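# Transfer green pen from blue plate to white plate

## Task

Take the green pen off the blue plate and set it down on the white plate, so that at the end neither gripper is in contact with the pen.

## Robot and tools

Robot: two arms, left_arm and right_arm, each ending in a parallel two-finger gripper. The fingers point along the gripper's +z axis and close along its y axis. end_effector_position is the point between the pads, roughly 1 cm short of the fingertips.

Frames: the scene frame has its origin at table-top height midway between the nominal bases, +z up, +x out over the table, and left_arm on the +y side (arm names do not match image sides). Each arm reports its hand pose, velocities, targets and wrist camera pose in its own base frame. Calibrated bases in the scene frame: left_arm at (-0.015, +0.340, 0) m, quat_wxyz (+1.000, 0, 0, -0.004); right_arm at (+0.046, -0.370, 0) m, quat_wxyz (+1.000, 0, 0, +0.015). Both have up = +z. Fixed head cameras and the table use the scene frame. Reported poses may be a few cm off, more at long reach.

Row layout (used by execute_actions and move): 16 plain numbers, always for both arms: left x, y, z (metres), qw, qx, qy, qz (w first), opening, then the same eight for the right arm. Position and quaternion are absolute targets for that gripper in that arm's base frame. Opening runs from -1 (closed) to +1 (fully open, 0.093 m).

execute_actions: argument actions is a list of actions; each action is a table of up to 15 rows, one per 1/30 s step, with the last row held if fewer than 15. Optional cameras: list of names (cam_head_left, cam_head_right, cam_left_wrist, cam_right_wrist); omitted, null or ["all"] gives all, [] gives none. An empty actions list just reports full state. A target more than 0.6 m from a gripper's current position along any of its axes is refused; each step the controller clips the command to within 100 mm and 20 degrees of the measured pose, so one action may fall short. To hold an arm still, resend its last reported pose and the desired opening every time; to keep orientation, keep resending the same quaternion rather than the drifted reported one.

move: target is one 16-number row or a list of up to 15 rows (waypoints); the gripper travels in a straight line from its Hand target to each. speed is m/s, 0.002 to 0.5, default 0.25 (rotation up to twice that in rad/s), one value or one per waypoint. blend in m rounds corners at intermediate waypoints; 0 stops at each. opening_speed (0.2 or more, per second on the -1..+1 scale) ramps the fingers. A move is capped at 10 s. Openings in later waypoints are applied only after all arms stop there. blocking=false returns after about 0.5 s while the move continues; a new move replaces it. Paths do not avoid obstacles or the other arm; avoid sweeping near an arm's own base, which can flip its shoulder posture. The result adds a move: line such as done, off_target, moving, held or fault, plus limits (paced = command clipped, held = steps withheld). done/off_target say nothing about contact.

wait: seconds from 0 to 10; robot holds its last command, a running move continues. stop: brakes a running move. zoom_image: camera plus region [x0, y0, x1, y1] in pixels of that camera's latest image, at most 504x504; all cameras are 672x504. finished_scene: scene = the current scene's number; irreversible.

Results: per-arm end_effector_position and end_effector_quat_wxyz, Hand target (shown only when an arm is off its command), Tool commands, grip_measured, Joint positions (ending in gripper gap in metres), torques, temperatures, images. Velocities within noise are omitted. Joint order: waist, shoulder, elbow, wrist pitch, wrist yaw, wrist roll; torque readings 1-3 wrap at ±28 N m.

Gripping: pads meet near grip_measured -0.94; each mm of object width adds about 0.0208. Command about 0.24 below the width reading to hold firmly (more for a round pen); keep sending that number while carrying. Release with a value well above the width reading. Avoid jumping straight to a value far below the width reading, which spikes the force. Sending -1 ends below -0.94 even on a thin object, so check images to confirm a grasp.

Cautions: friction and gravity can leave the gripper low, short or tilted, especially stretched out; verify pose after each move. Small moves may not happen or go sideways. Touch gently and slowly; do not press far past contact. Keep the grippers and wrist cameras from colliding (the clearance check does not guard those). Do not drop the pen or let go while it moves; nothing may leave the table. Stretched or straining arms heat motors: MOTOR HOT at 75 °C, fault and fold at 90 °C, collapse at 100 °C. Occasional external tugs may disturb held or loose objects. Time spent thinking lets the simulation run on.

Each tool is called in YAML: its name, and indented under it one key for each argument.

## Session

execute_actions:
  actions: []

Scene clock: 0.00 s.
left_arm: end_effector_position=(+0.4094, -0.1553, +0.2796) grip_measured=+1.000 end_effector_quat_wxyz=(+0.279, +0.476, +0.794, -0.253) | right_arm: end_effector_position=(+0.3157, -0.1342, +0.3667) grip_measured=+1.000 end_effector_quat_wxyz=(+0.631, +0.105, +0.685, -0.348)
Joint positions: left_arm=[-0.113 1.983 2.211 -1.429 0.696 0.832 0.093] | right_arm=[-0.17 0.925 0.815 0.154 0.486 -0.372 0.093]
Joint velocities: within noise
Joint torques (N m): no reading
Motor temperatures (°C): left_arm=[26 27 28 29 26 28 26] | right_arm=[27 28 25 26 26 27 27]
Heat: left arm: 29 °C; right arm: 28 °C.
Hand target: left_arm +0.4084, -0.1550, +0.2835; +0.283, +0.477, +0.793, -0.251 | right_arm +0.3149, -0.1341, +0.3704; +0.633, +0.106, +0.683, -0.348
Tool commands: left_gripper/opening=+1.0 right_gripper/opening=+1.0

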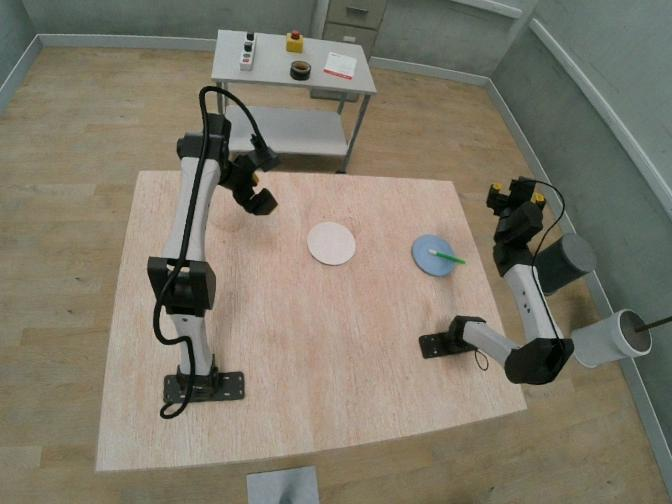

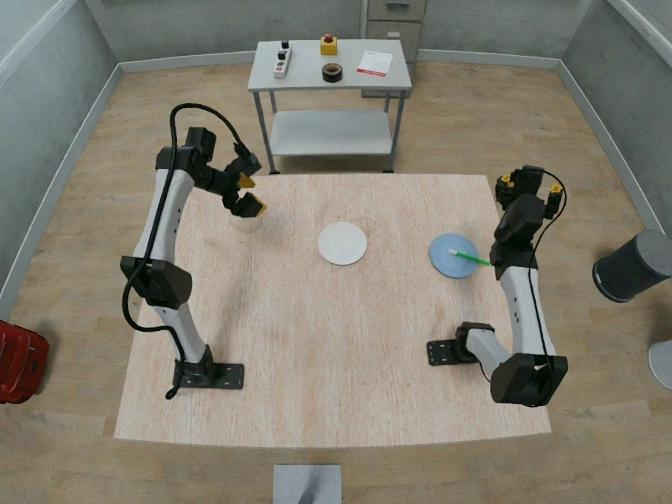

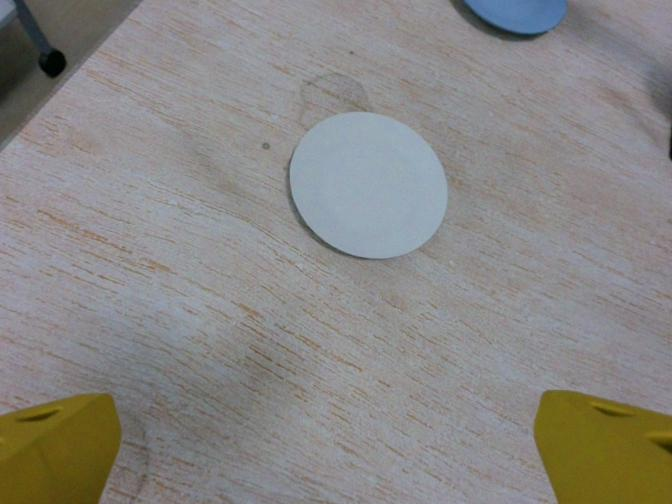

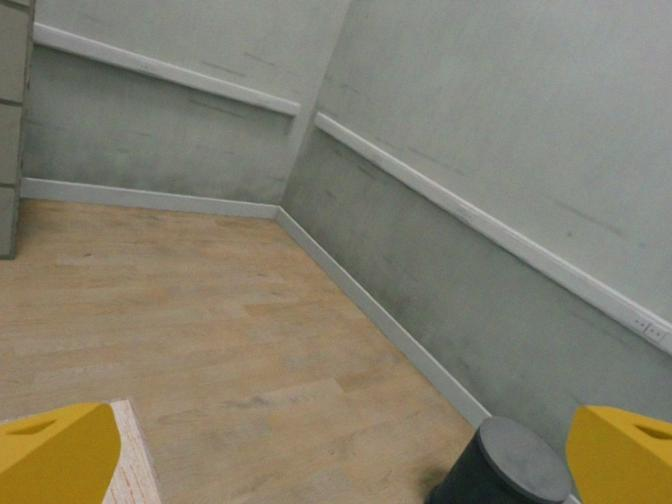

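move:
  target: [0.4084,-0.1550,0.2835,0.283,0.477,0.793,-0.251,1,0.305,-0.135,0.14,0,-0.559,0.829,0,0]

Scene clock: 13.93 s.
left_arm: end_effector_position=(+0.4094, -0.1553, +0.2796) grip_measured=+1.000 end_effector_quat_wxyz=(+0.279, +0.476, +0.794, -0.253) | right_arm: end_effector_position=(+0.3015, -0.1319, +0.1374) grip_measured=+0.002 end_effector_quat_wxyz=(+0.009, -0.552, +0.833, +0.004)
Joint positions: left_arm=[-0.113 1.983 2.211 -1.429 0.696 0.832 0.093] | right_arm=[-0.423 1.785 1.578 -1.36 -0.02 -1.593 0.045]
Joint torques (N m): left_arm=[-0.06 -9.1 7.51 1.24 0.5 0.03] | right_arm=[0.61 -7.01 8.12 0.03 0.03 -0.04]
Hand target: left_arm +0.4084, -0.1550, +0.2835; +0.283, +0.477, +0.793, -0.251 | right_arm +0.3036, -0.1345, +0.1418; +0.002, -0.559, +0.829, -0.001
Off the commanded pose: left_arm 0.004 m, 0 deg | right_arm 0.005 m, 1 deg.
move: done

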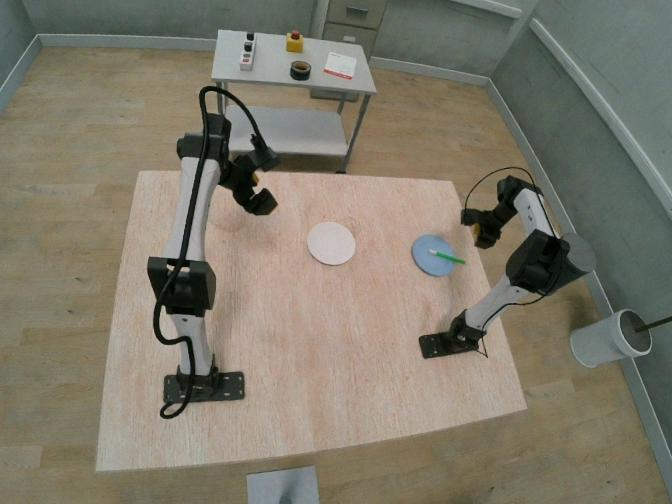

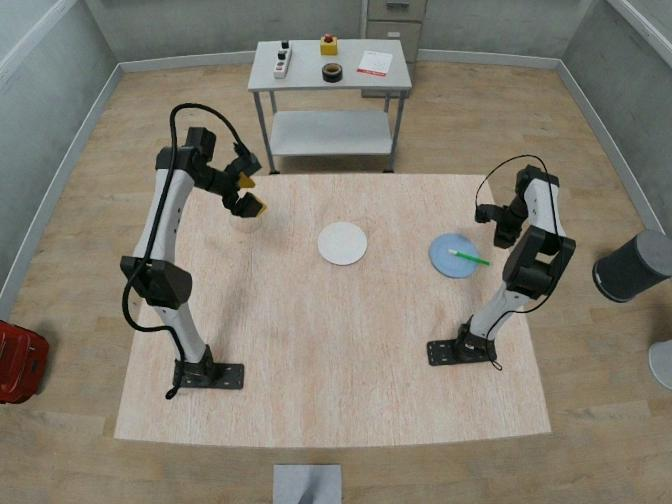

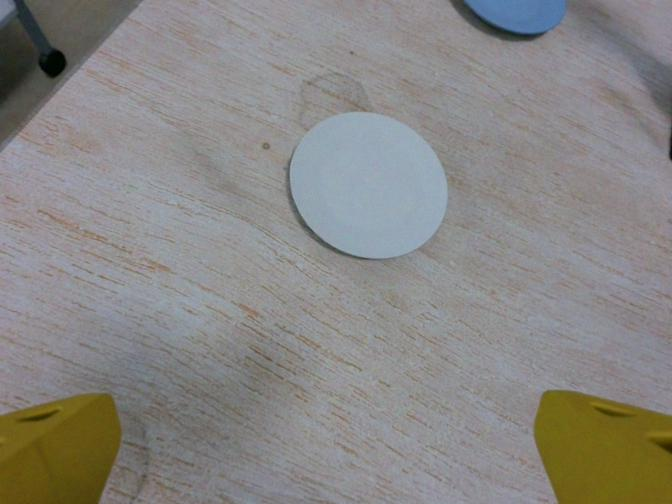

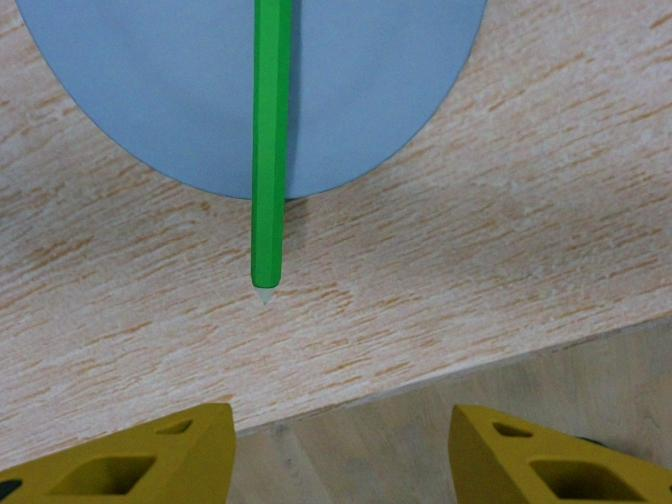

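move:
  target: [0.4084,-0.1550,0.2835,0.283,0.477,0.793,-0.251,1,0.319,-0.052,0.048,0,-0.546,0.838,0,0]
  cameras: ["cam_right_wrist","cam_head_right"]

Scene clock: 21.20 s.
left_arm: end_effector_position=(+0.4094, -0.1553, +0.2796) grip_measured=+1.000 end_effector_quat_wxyz=(+0.279, +0.476, +0.794, -0.253) | right_arm: end_effector_position=(+0.3214, -0.0495, +0.0558) grip_measured=+0.002 end_effector_quat_wxyz=(+0.009, -0.555, +0.832, +0.002)
Joint positions: left_arm=[-0.113 1.983 2.211 -1.429 0.696 0.832 0.093] | right_arm=[-0.161 1.804 1.274 -1.031 -0.015 -1.337 0.045]
Joint torques (N m): left_arm=[-0.06 -9.09 7.53 1.25 0.5 0.03] | right_arm=[0.12 -7.23 3.67 0.57 0.03 0.21]
Motor temperatures (°C): left_arm=[26 32 29 31 26 28 26] | right_arm=[27 30 27 28 26 27 27]
Hand target: left_arm +0.4084, -0.1550, +0.2835; +0.283, +0.477, +0.793, -0.251 | right_arm +0.3191, -0.0526, +0.0482; +0.000, -0.550, +0.835, -0.002
Off the commanded pose: left_arm 0.004 m, 0 deg | right_arm 0.009 m, 2 deg.
move: done
Images, in order: cam_head_right, cam_right_wrist.

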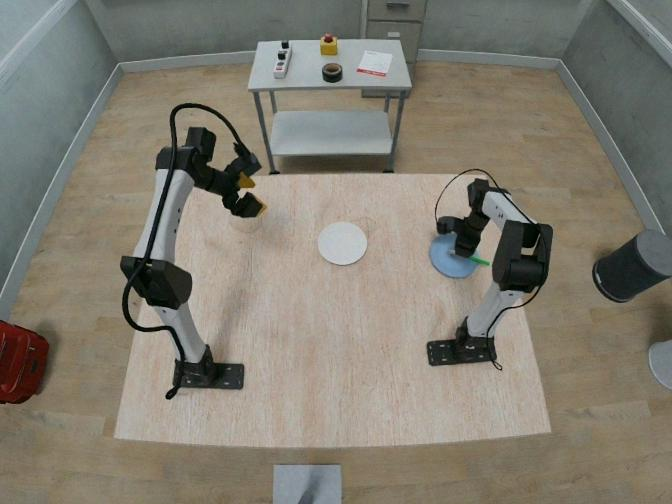

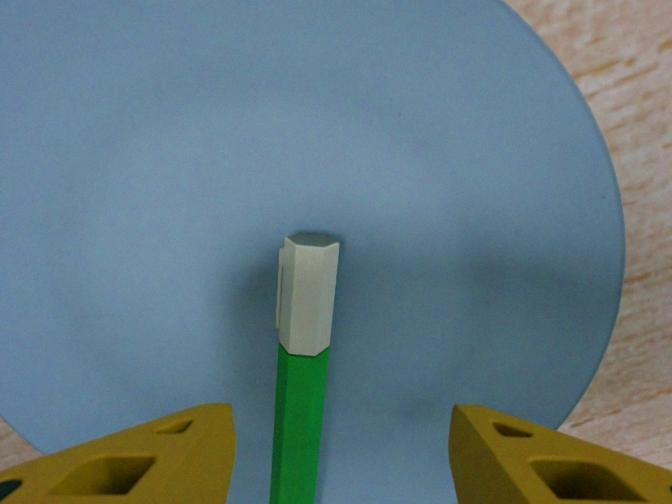

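move:
  target:
    - [0.4084,-0.1550,0.2835,0.283,0.477,0.793,-0.251,1,0.310,-0.049,0.035,0,-0.518,0.855,0,0]
    - [0.4084,-0.1550,0.2835,0.283,0.477,0.793,-0.251,1,0.308,-0.049,0.011,0,-0.518,0.855,0,0]
  cameras: ["cam_right_wrist"]
  speed: 0.07

Scene clock: 28.13 s.
left_arm: end_effector_position=(+0.4094, -0.1553, +0.2796) grip_measured=+1.000 end_effector_quat_wxyz=(+0.279, +0.476, +0.794, -0.253) | right_arm: end_effector_position=(+0.3066, -0.0471, +0.0243) grip_measured=+0.002 end_effector_quat_wxyz=(+0.003, -0.518, +0.855, +0.008)
Joint positions: left_arm=[-0.113 1.983 2.211 -1.429 0.696 0.832 0.093] | right_arm=[-0.161 1.807 1.144 -0.914 -0.015 -1.25 0.045]
Joint torques (N m): left_arm=[-0.06 -9.1 7.54 1.24 0.5 0.03] | right_arm=[0.44 -5.86 2.69 0.96 0 0.18]
Heat: left arm: 34 °C; right arm: 30 °C.
Hand target: left_arm +0.4084, -0.1550, +0.2835; +0.283, +0.477, +0.793, -0.251 | right_arm +0.3076, -0.0489, +0.0117; +0.000, -0.515, +0.857, +0.000
Off the commanded pose: left_arm 0.004 m, 0 deg | right_arm 0.014 m, 1 deg.
move: off_target (right_arm)
Images, in order: cam_right_wrist.

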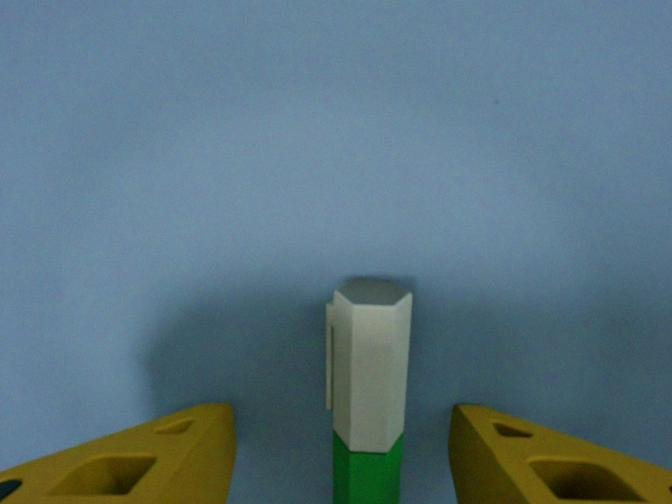

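move:
  target:
    - [0.4084,-0.1550,0.2835,0.283,0.477,0.793,-0.251,1,0.3095,-0.055,0.008,0,-0.518,0.855,0,0]
    - [0.4084,-0.1550,0.2835,0.283,0.477,0.793,-0.251,1,0.3095,-0.055,0.008,0,-0.518,0.855,0,-1]
  cameras: ["cam_right_wrist"]
  speed: 0.07
  opening_speed: 0.6

move:
  target: [0.4084,-0.1550,0.2835,0.283,0.477,0.793,-0.251,1,0.31,-0.04,0.10,0,-0.518,0.855,0,-1]
  speed: 0.12

Scene clock: 37.13 s.
Off the commanded pose: left_arm 0.004 m, 0 deg | right_arm 0.017 m, 2 deg.
move: off_target (right_arm); target 2's new opening was sent with right_arm's hand 0.018 m and 1 deg from that target
Images, in order: cam_right_wrist.

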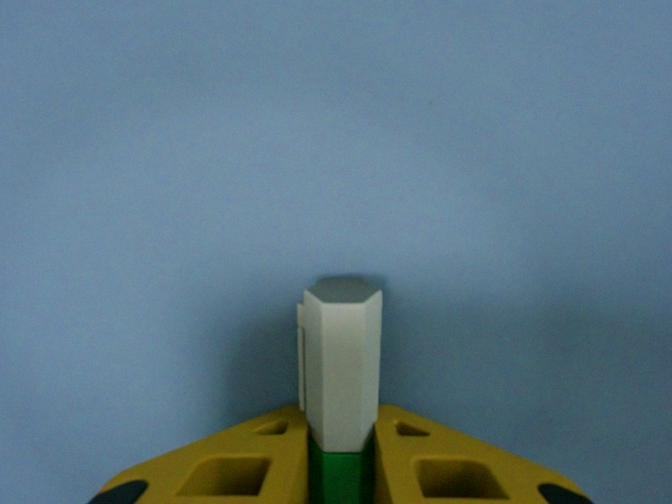

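Scene clock: 39.13 s.
left_arm: end_effector_position=(+0.4094, -0.1553, +0.2796) grip_measured=+1.000 end_effector_quat_wxyz=(+0.279, +0.476, +0.794, -0.253) | right_arm: end_effector_position=(+0.3060, -0.0387, +0.0870) grip_measured=-0.866 end_effector_quat_wxyz=(-0.006, -0.521, +0.853, +0.015)
Joint positions: left_arm=[-0.113 1.983 2.211 -1.429 0.696 0.832 0.093] | right_arm=[-0.134 1.75 1.334 -1.184 -0.015 -1.231 0.004]
Joint torques (N m): left_arm=[-0.06 -9.1 7.51 1.25 0.5 0.03] | right_arm=[0.64 -9.52 7.76 0 -0.01 0.19]
Hand target: left_arm +0.4084, -0.1550, +0.2835; +0.283, +0.477, +0.793, -0.251 | right_arm +0.3099, -0.0401, +0.0998; +0.000, -0.519, +0.855, +0.000
Off the commanded pose: left_arm 0.004 m, 0 deg | right_arm 0.014 m, 2 deg.
move: off_target (right_arm)

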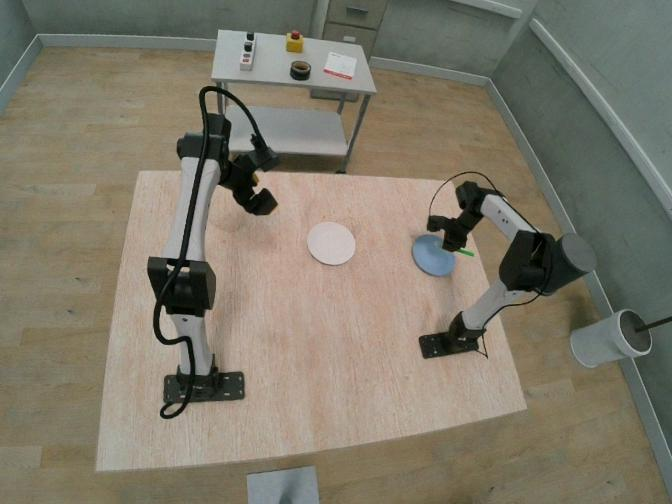

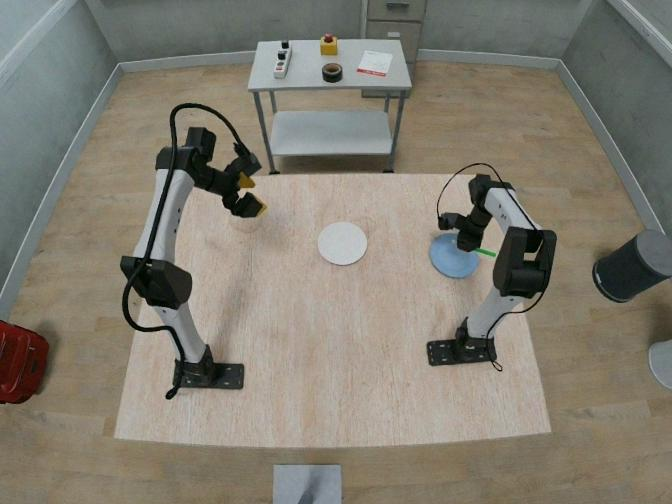

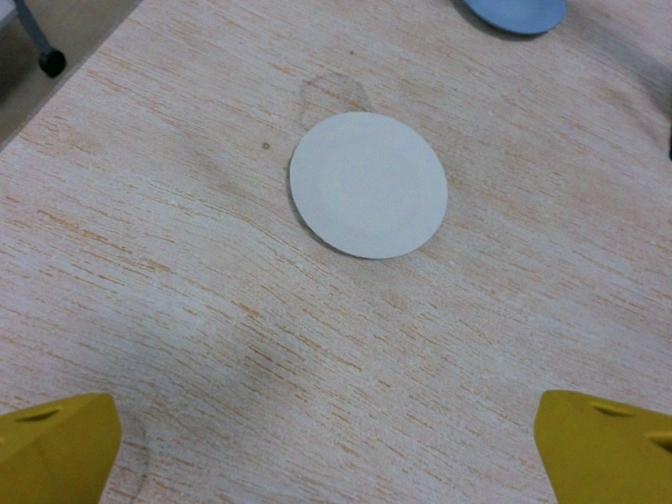

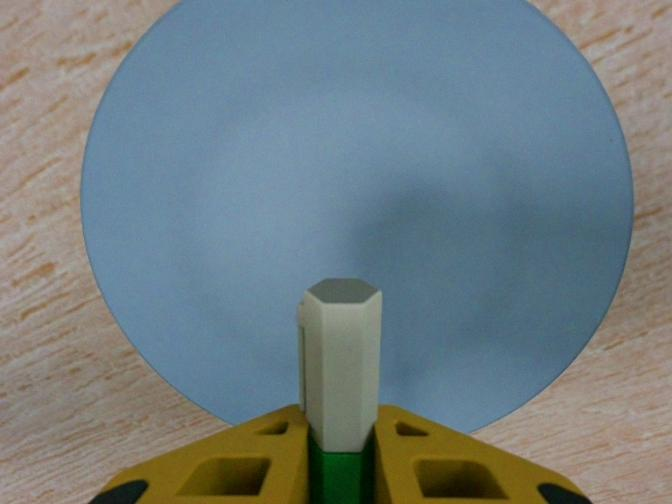

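move:
  target: [0.35,0.03,0.28,0.1,0,0.995,0,1,0.375,0.325,0.11,0,-0.737,0.676,0,-1]

Scene clock: 51.50 s.
left_arm: end_effector_position=(+0.3645, +0.0257, +0.2823) grip_measured=+1.000 end_effector_quat_wxyz=(+0.182, +0.015, +0.983, -0.001) | right_arm: end_effector_position=(+0.3733, +0.3278, +0.1109) grip_measured=-0.866 end_effector_quat_wxyz=(-0.053, +0.739, -0.672, +0.000)
Joint positions: left_arm=[0.088 1.747 2.073 -1.533 0.038 0.111 0.093] | right_arm=[0.717 2.51 2.604 -1.56 -0.012 -0.949 0.004]
Joint torques (N m): left_arm=[0.58 -8.47 4.44 1.02 -0.15 -0.12] | right_arm=[-0.05 -11.93 8.01 0.32 0.04 0.14]
Motor temperatures (°C): left_arm=[26 37 31 31 26 28 26] | right_arm=[27 32 30 27 26 27 27]
Hand target: left_arm +0.3498, +0.0297, +0.2801; +0.164, +0.003, +0.986, +0.005 | right_arm +0.3755, +0.3238, +0.1096; -0.046, +0.736, -0.675, +0.008
Off the commanded pose: left_arm 0.015 m, 10 deg | right_arm 0.003 m, 6 deg.
joint sent to its limit (left arm) — joint 4 (wrist pitch), lower limit. The joint targets are off in orientation, not in position.
joint sent to its limit (right arm) — joint 4 (wrist pitch), lower limit. The joint targets are off in orientation, not in position.
move: off_target (left_arm, right_arm)

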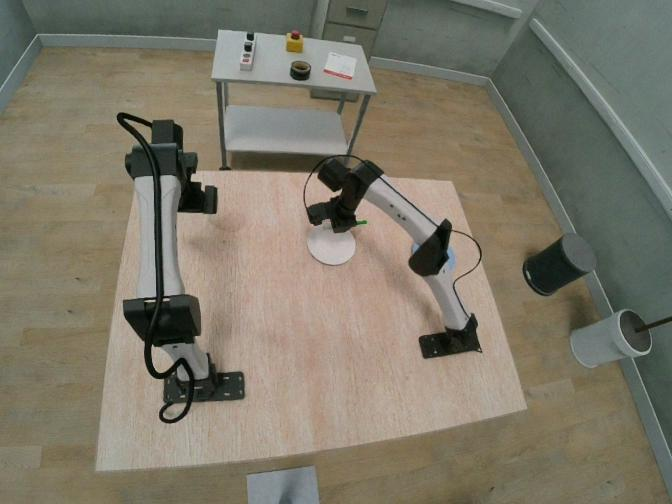

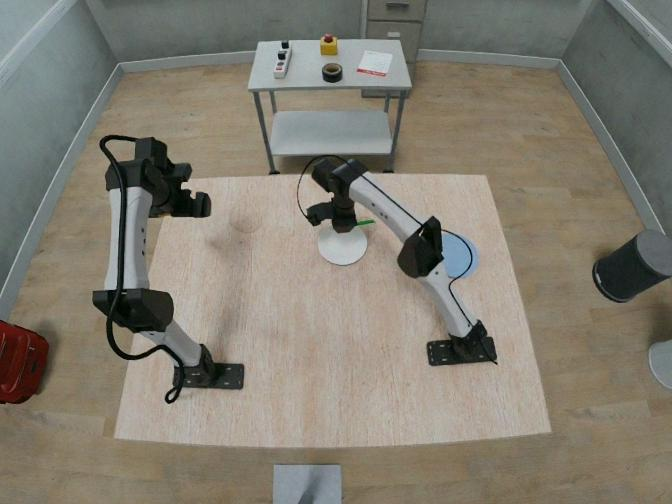

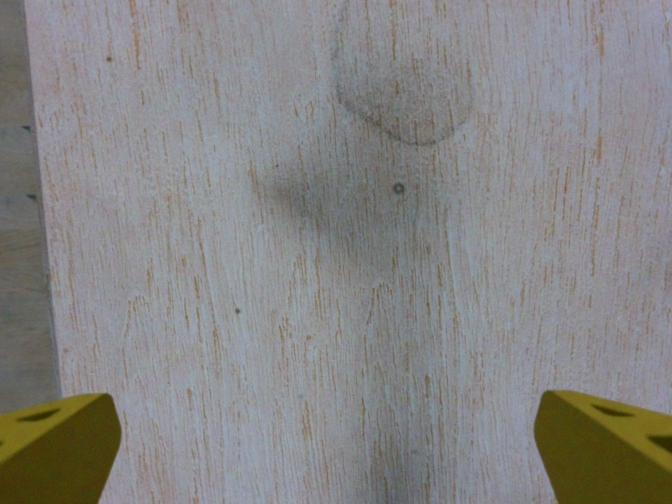

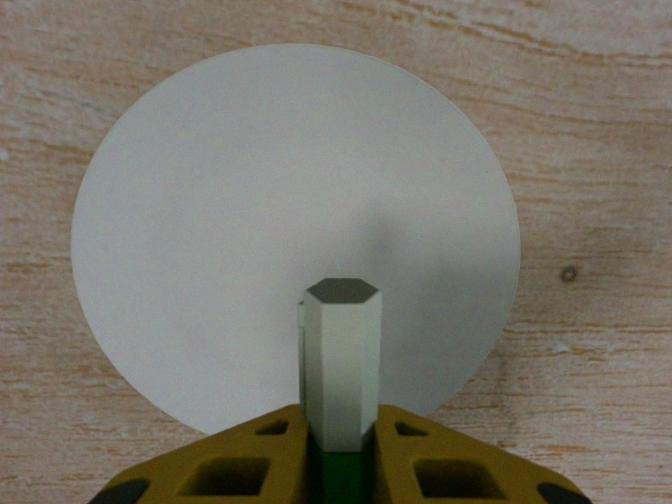

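move:
  target: [0.35,0.03,0.28,0.1,0,0.995,0,1,0.365,0.332,0.05,0,-0.737,0.676,0,-1]
  speed: 0.15

Scene clock: 62.87 s.
left_arm: end_effector_position=(+0.3645, +0.0257, +0.2823) grip_measured=+1.000 end_effector_quat_wxyz=(+0.182, +0.011, +0.983, -0.001) | right_arm: end_effector_position=(+0.3636, +0.3299, +0.0582) grip_measured=-0.866 end_effector_quat_wxyz=(-0.001, +0.739, -0.673, -0.006)
Joint positions: left_arm=[0.088 1.747 2.073 -1.533 0.038 0.103 0.093] | right_arm=[0.733 2.575 2.515 -1.511 -0.012 -0.932 0.004]
Joint torques (N m): left_arm=[0.57 -8.29 4.55 1.02 -0.15 -0.12] | right_arm=[0.62 -13.03 4.6 0.58 -0.03 0.19]
Motor temperatures (°C): left_arm=[26 37 31 31 26 28 26] | right_arm=[27 37 30 27 26 27 28]
Heat: left arm: 37 °C; right arm: 37 °C.
Hand target: left_arm +0.3504, +0.0296, +0.2797; +0.163, -0.001, +0.987, +0.004 | right_arm +0.3649, +0.3319, +0.0502; +0.000, +0.738, -0.675, +0.000
Off the commanded pose: left_arm 0.015 m, 10 deg | right_arm 0.009 m, 1 deg.
joint sent to its limit (left arm) — joint 4 (wrist pitch), lower limit. The joint targets are off in orientation, not in position.
move: off_target (left_arm)

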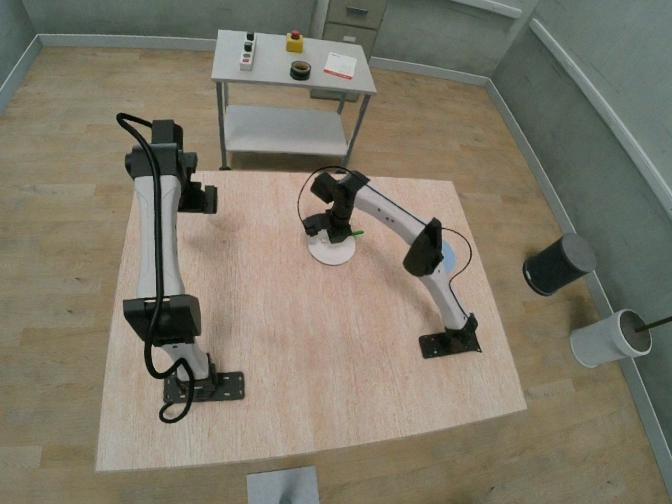

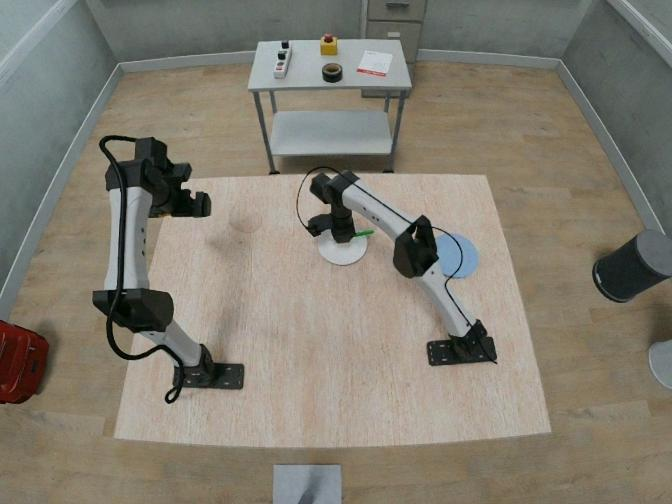

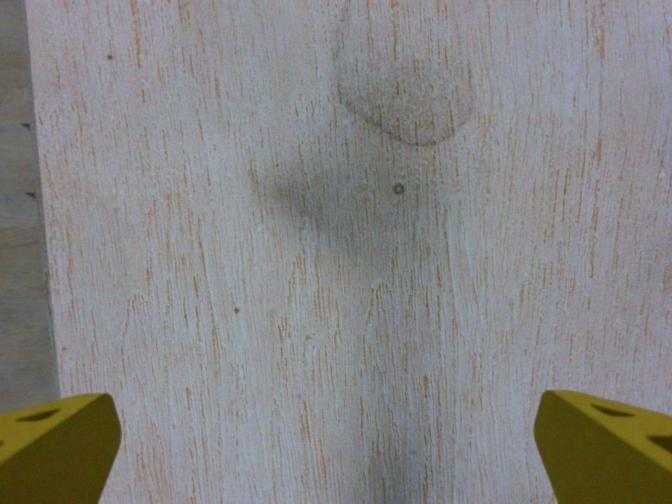

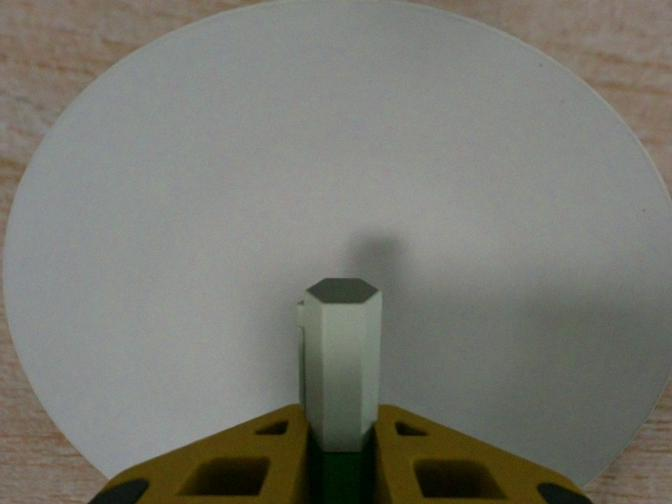

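move:
  target:
    - [0.35,0.03,0.28,0.1,0,0.995,0,1,0.362,0.366,0.045,0,-0.737,0.676,0,-1]
    - [0.35,0.03,0.28,0.1,0,0.995,0,1,0.362,0.367,0.016,0,-0.737,0.676,0,-1]
  speed: [0.12,0.05]

Scene clock: 69.47 s.
left_arm: end_effector_position=(+0.3645, +0.0260, +0.2823) grip_measured=+1.000 end_effector_quat_wxyz=(+0.182, +0.011, +0.983, -0.001) | right_arm: end_effector_position=(+0.3618, +0.3708, +0.0337) grip_measured=-0.866 end_effector_quat_wxyz=(-0.019, +0.740, -0.673, -0.011)
Joint positions: left_arm=[0.088 1.747 2.073 -1.533 0.037 0.103 0.093] | right_arm=[0.79 2.77 2.797 -1.561 -0.024 -0.875 0.004]
Joint torques (N m): left_arm=[0.57 -8.29 4.55 1.02 -0.15 -0.11] | right_arm=[0.4 -11.69 5.09 0.45 -0.02 0.19]
Hand target: left_arm +0.3504, +0.0299, +0.2797; +0.163, +0.000, +0.987, +0.005 | right_arm +0.3603, +0.3680, +0.0163; -0.001, +0.737, -0.676, -0.006
Off the commanded pose: left_arm 0.015 m, 10 deg | right_arm 0.018 m, 3 deg.
joint sent to its limit (left arm) — joint 4 (wrist pitch), lower limit. The joint targets are off in orientation, not in position.
move: off_target (left_arm, right_arm)

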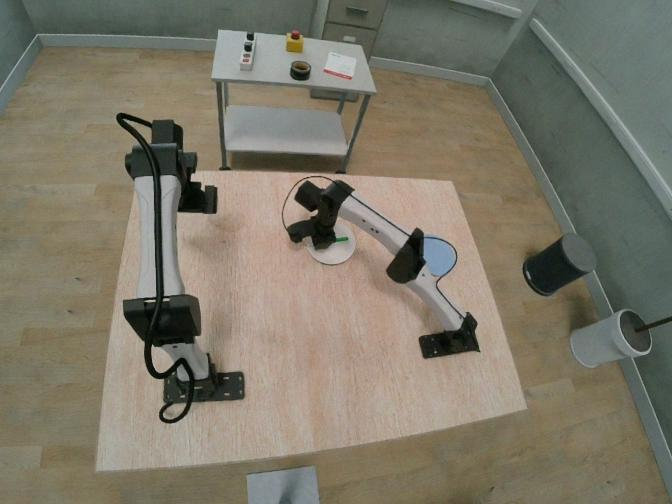

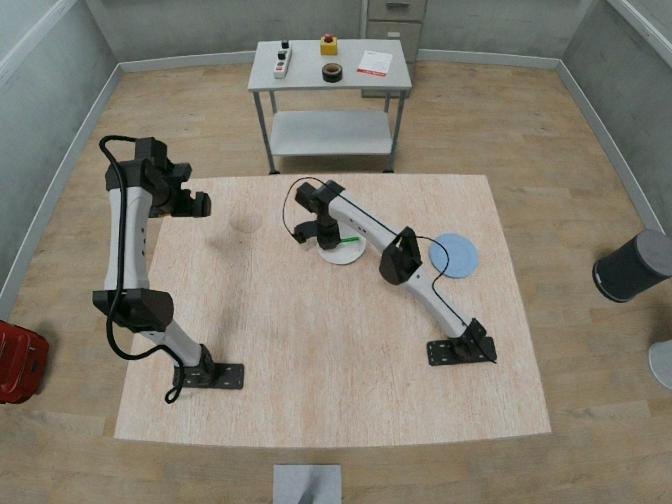

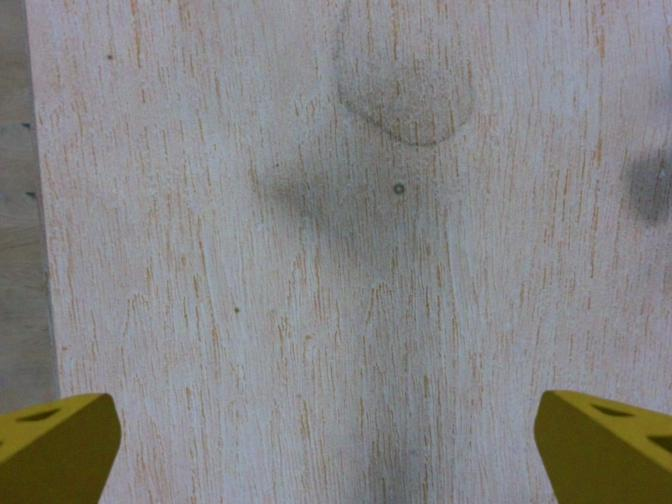

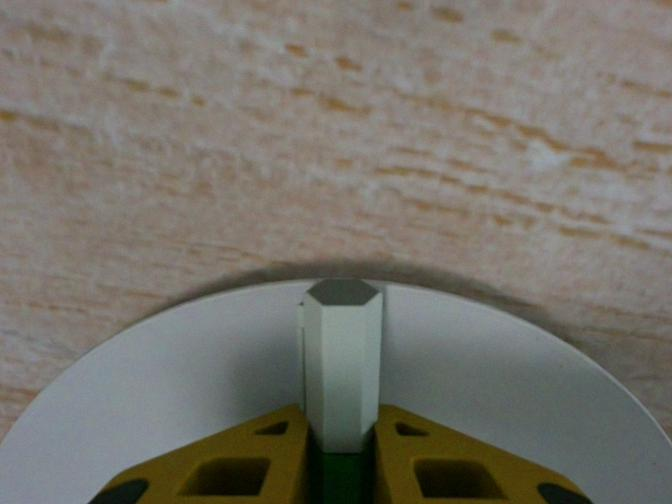

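move:
  target:
    - [0.35,0.03,0.28,0.1,0,0.995,0,1,0.362,0.348,0.04,0,-0.737,0.676,0,-1]
    - [0.35,0.03,0.28,0.1,0,0.995,0,1,0.362,0.348,0.014,0,-0.737,0.676,0,-1]
  speed: [0.12,0.05]

Scene clock: 74.27 s.
left_arm: end_effector_position=(+0.3645, +0.0260, +0.2823) grip_measured=+1.000 end_effector_quat_wxyz=(+0.182, +0.011, +0.983, -0.001) | right_arm: end_effector_position=(+0.3581, +0.3537, +0.0296) grip_measured=-0.866 end_effector_quat_wxyz=(-0.007, +0.732, -0.681, -0.012)
Joint positions: left_arm=[0.088 1.747 2.073 -1.533 0.037 0.103 0.093] | right_arm=[0.771 2.623 2.492 -1.426 -0.024 -0.872 0.004]
Joint torques (N m): left_arm=[0.57 -8.29 4.55 1.02 -0.14 -0.12] | right_arm=[-0.25 -13.29 2.47 0.76 0.09 -0.02]
Hand target: left_arm +0.3504, +0.0298, +0.2797; +0.163, +0.000, +0.987, +0.005 | right_arm +0.3616, +0.3479, +0.0144; +0.002, +0.734, -0.679, -0.001
Off the commanded pose: left_arm 0.015 m, 10 deg | right_arm 0.017 m, 2 deg.
joint sent to its limit (left arm) — joint 4 (wrist pitch), lower limit. The joint targets are off in orientation, not in position.
move: off_target (left_arm, right_arm)

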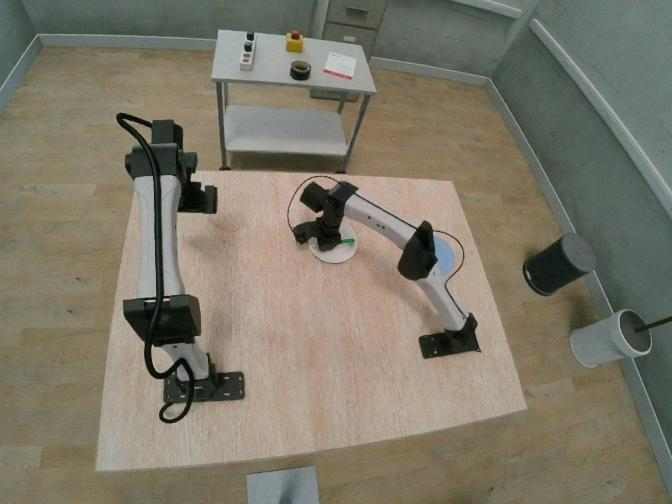

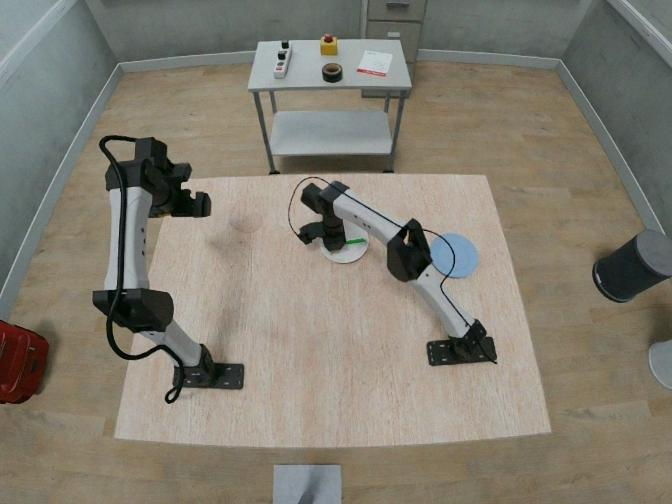

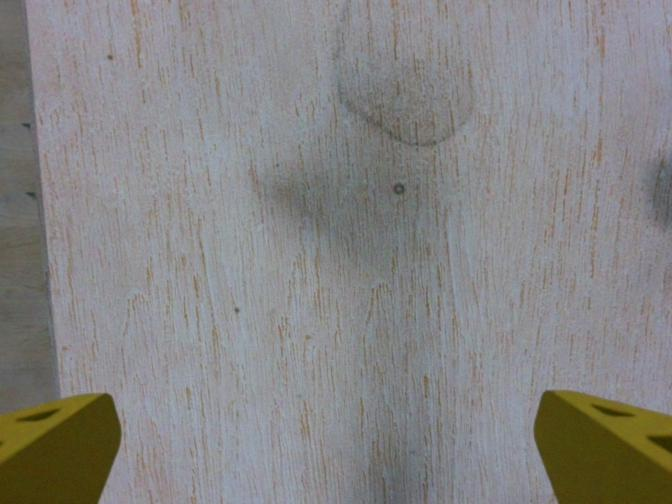

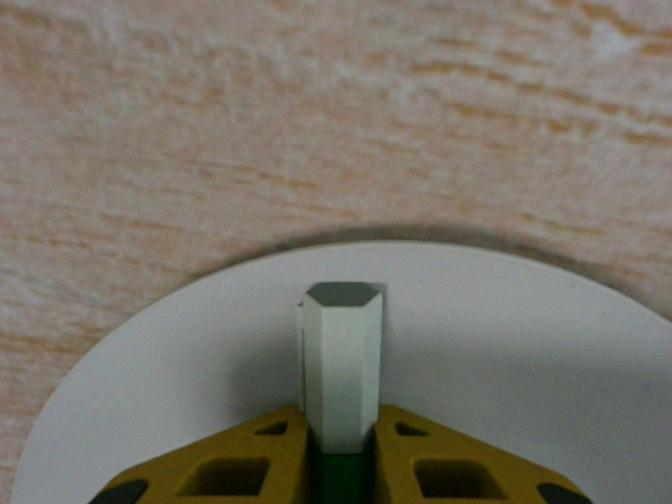

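move:
  target:
    - [0.35,0.03,0.28,0.1,0,0.995,0,1,0.358,0.352,0.024,0,-0.737,0.676,0,-1]
  speed: 0.05
  cameras: []

move:
  target: [0.35,0.03,0.28,0.1,0,0.995,0,1,0.358,0.352,0.024,0,-0.737,0.676,0,-0.3]
  opening_speed: 0.8
  cameras: ["cam_right_wrist"]

move:
  target: [0.35,0.03,0.28,0.1,0,0.995,0,1,0.354,0.352,0.13,0,-0.737,0.676,0,-0.3]
  speed: 0.12

Scene clock: 82.27 s.
Motor temperatures (°C): left_arm=[26 38 31 31 26 28 26] | right_arm=[27 42 29 27 26 27 28]
Heat: left arm: 38 °C; right arm: 42 °C.
Off the commanded pose: left_arm 0.015 m, 10 deg | right_arm 0.006 m, 2 deg.
joint sent to its limit (left arm) — joint 4 (wrist pitch), lower limit. The joint targets are off in orientation, not in position.
move: off_target (left_arm)

Scene clock: 83.67 s.
Off the commanded pose: left_arm 0.015 m, 10 deg | right_arm 0.006 m, 1 deg.
joint sent to its limit (left arm) — joint 4 (wrist pitch), lower limit. The joint targets are off in orientation, not in position.
move: off_target (left_arm)
Images, in order: cam_right_wrist.

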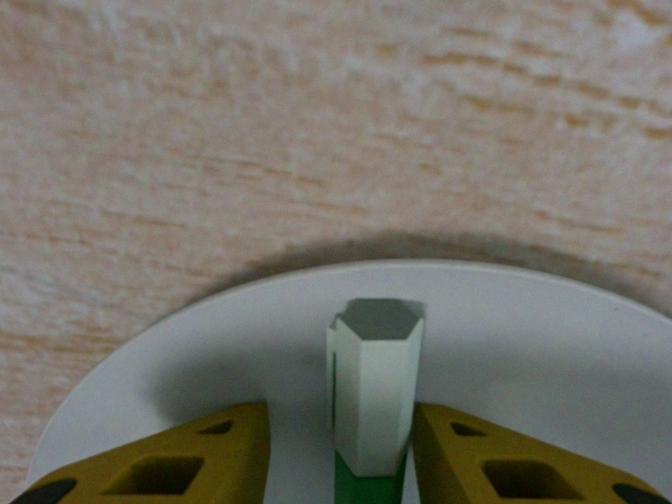

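Scene clock: 85.23 s.
left_arm: end_effector_position=(+0.3645, +0.0260, +0.2823) grip_measured=+1.000 end_effector_quat_wxyz=(+0.182, +0.011, +0.983, -0.001) | right_arm: end_effector_position=(+0.3586, +0.3544, +0.1171) grip_measured=-0.302 end_effector_quat_wxyz=(-0.069, +0.735, -0.674, +0.001)
Joint positions: left_arm=[0.088 1.747 2.073 -1.533 0.037 0.103 0.093] | right_arm=[0.778 2.525 2.655 -1.561 -0.006 -0.88 0.031]
Joint torques (N m): left_arm=[0.57 -8.29 4.53 1.02 -0.14 -0.12] | right_arm=[0.57 -16.25 5.55 0.43 -0.03 0.07]
Hand target: left_arm +0.3504, +0.0298, +0.2797; +0.163, +0.000, +0.987, +0.005 | right_arm +0.3543, +0.3509, +0.1291; -0.071, +0.737, -0.672, +0.006
Off the commanded pose: left_arm 0.015 m, 10 deg | right_arm 0.014 m, 8 deg.
joint sent to its limit (left arm) — joint 4 (wrist pitch), lower limit. The joint targets are off in orientation, not in position.
joint sent to its limit (right arm) — joint 4 (wrist pitch), lower limit. The joint targets are off in orientation, not in position.
move: off_target (left_arm, right_arm)

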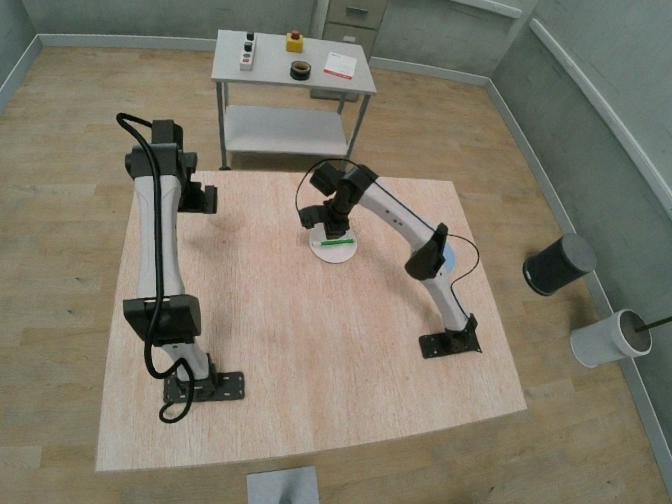

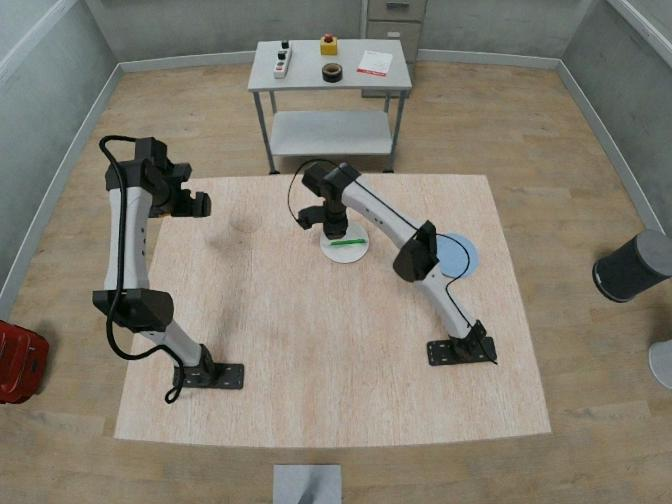

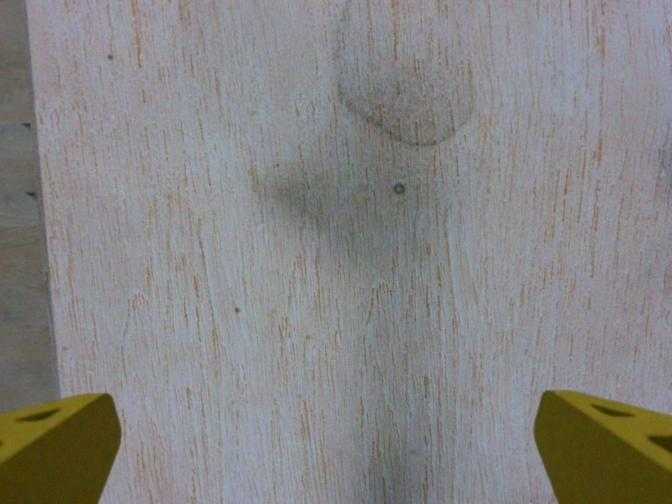

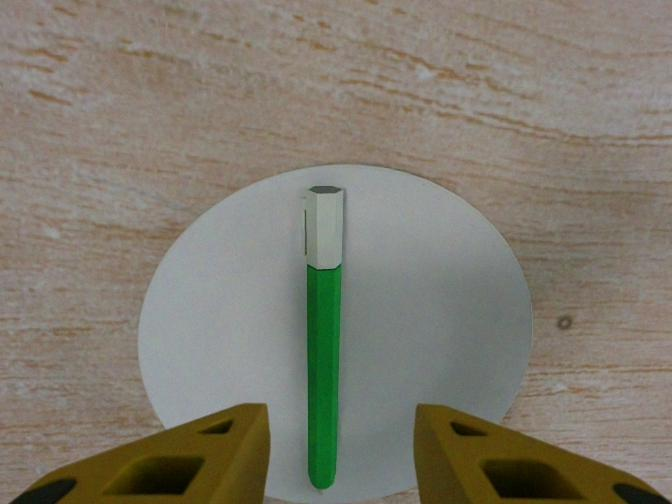

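finished_scene:
  scene: 2

The scene is finished: the task was done.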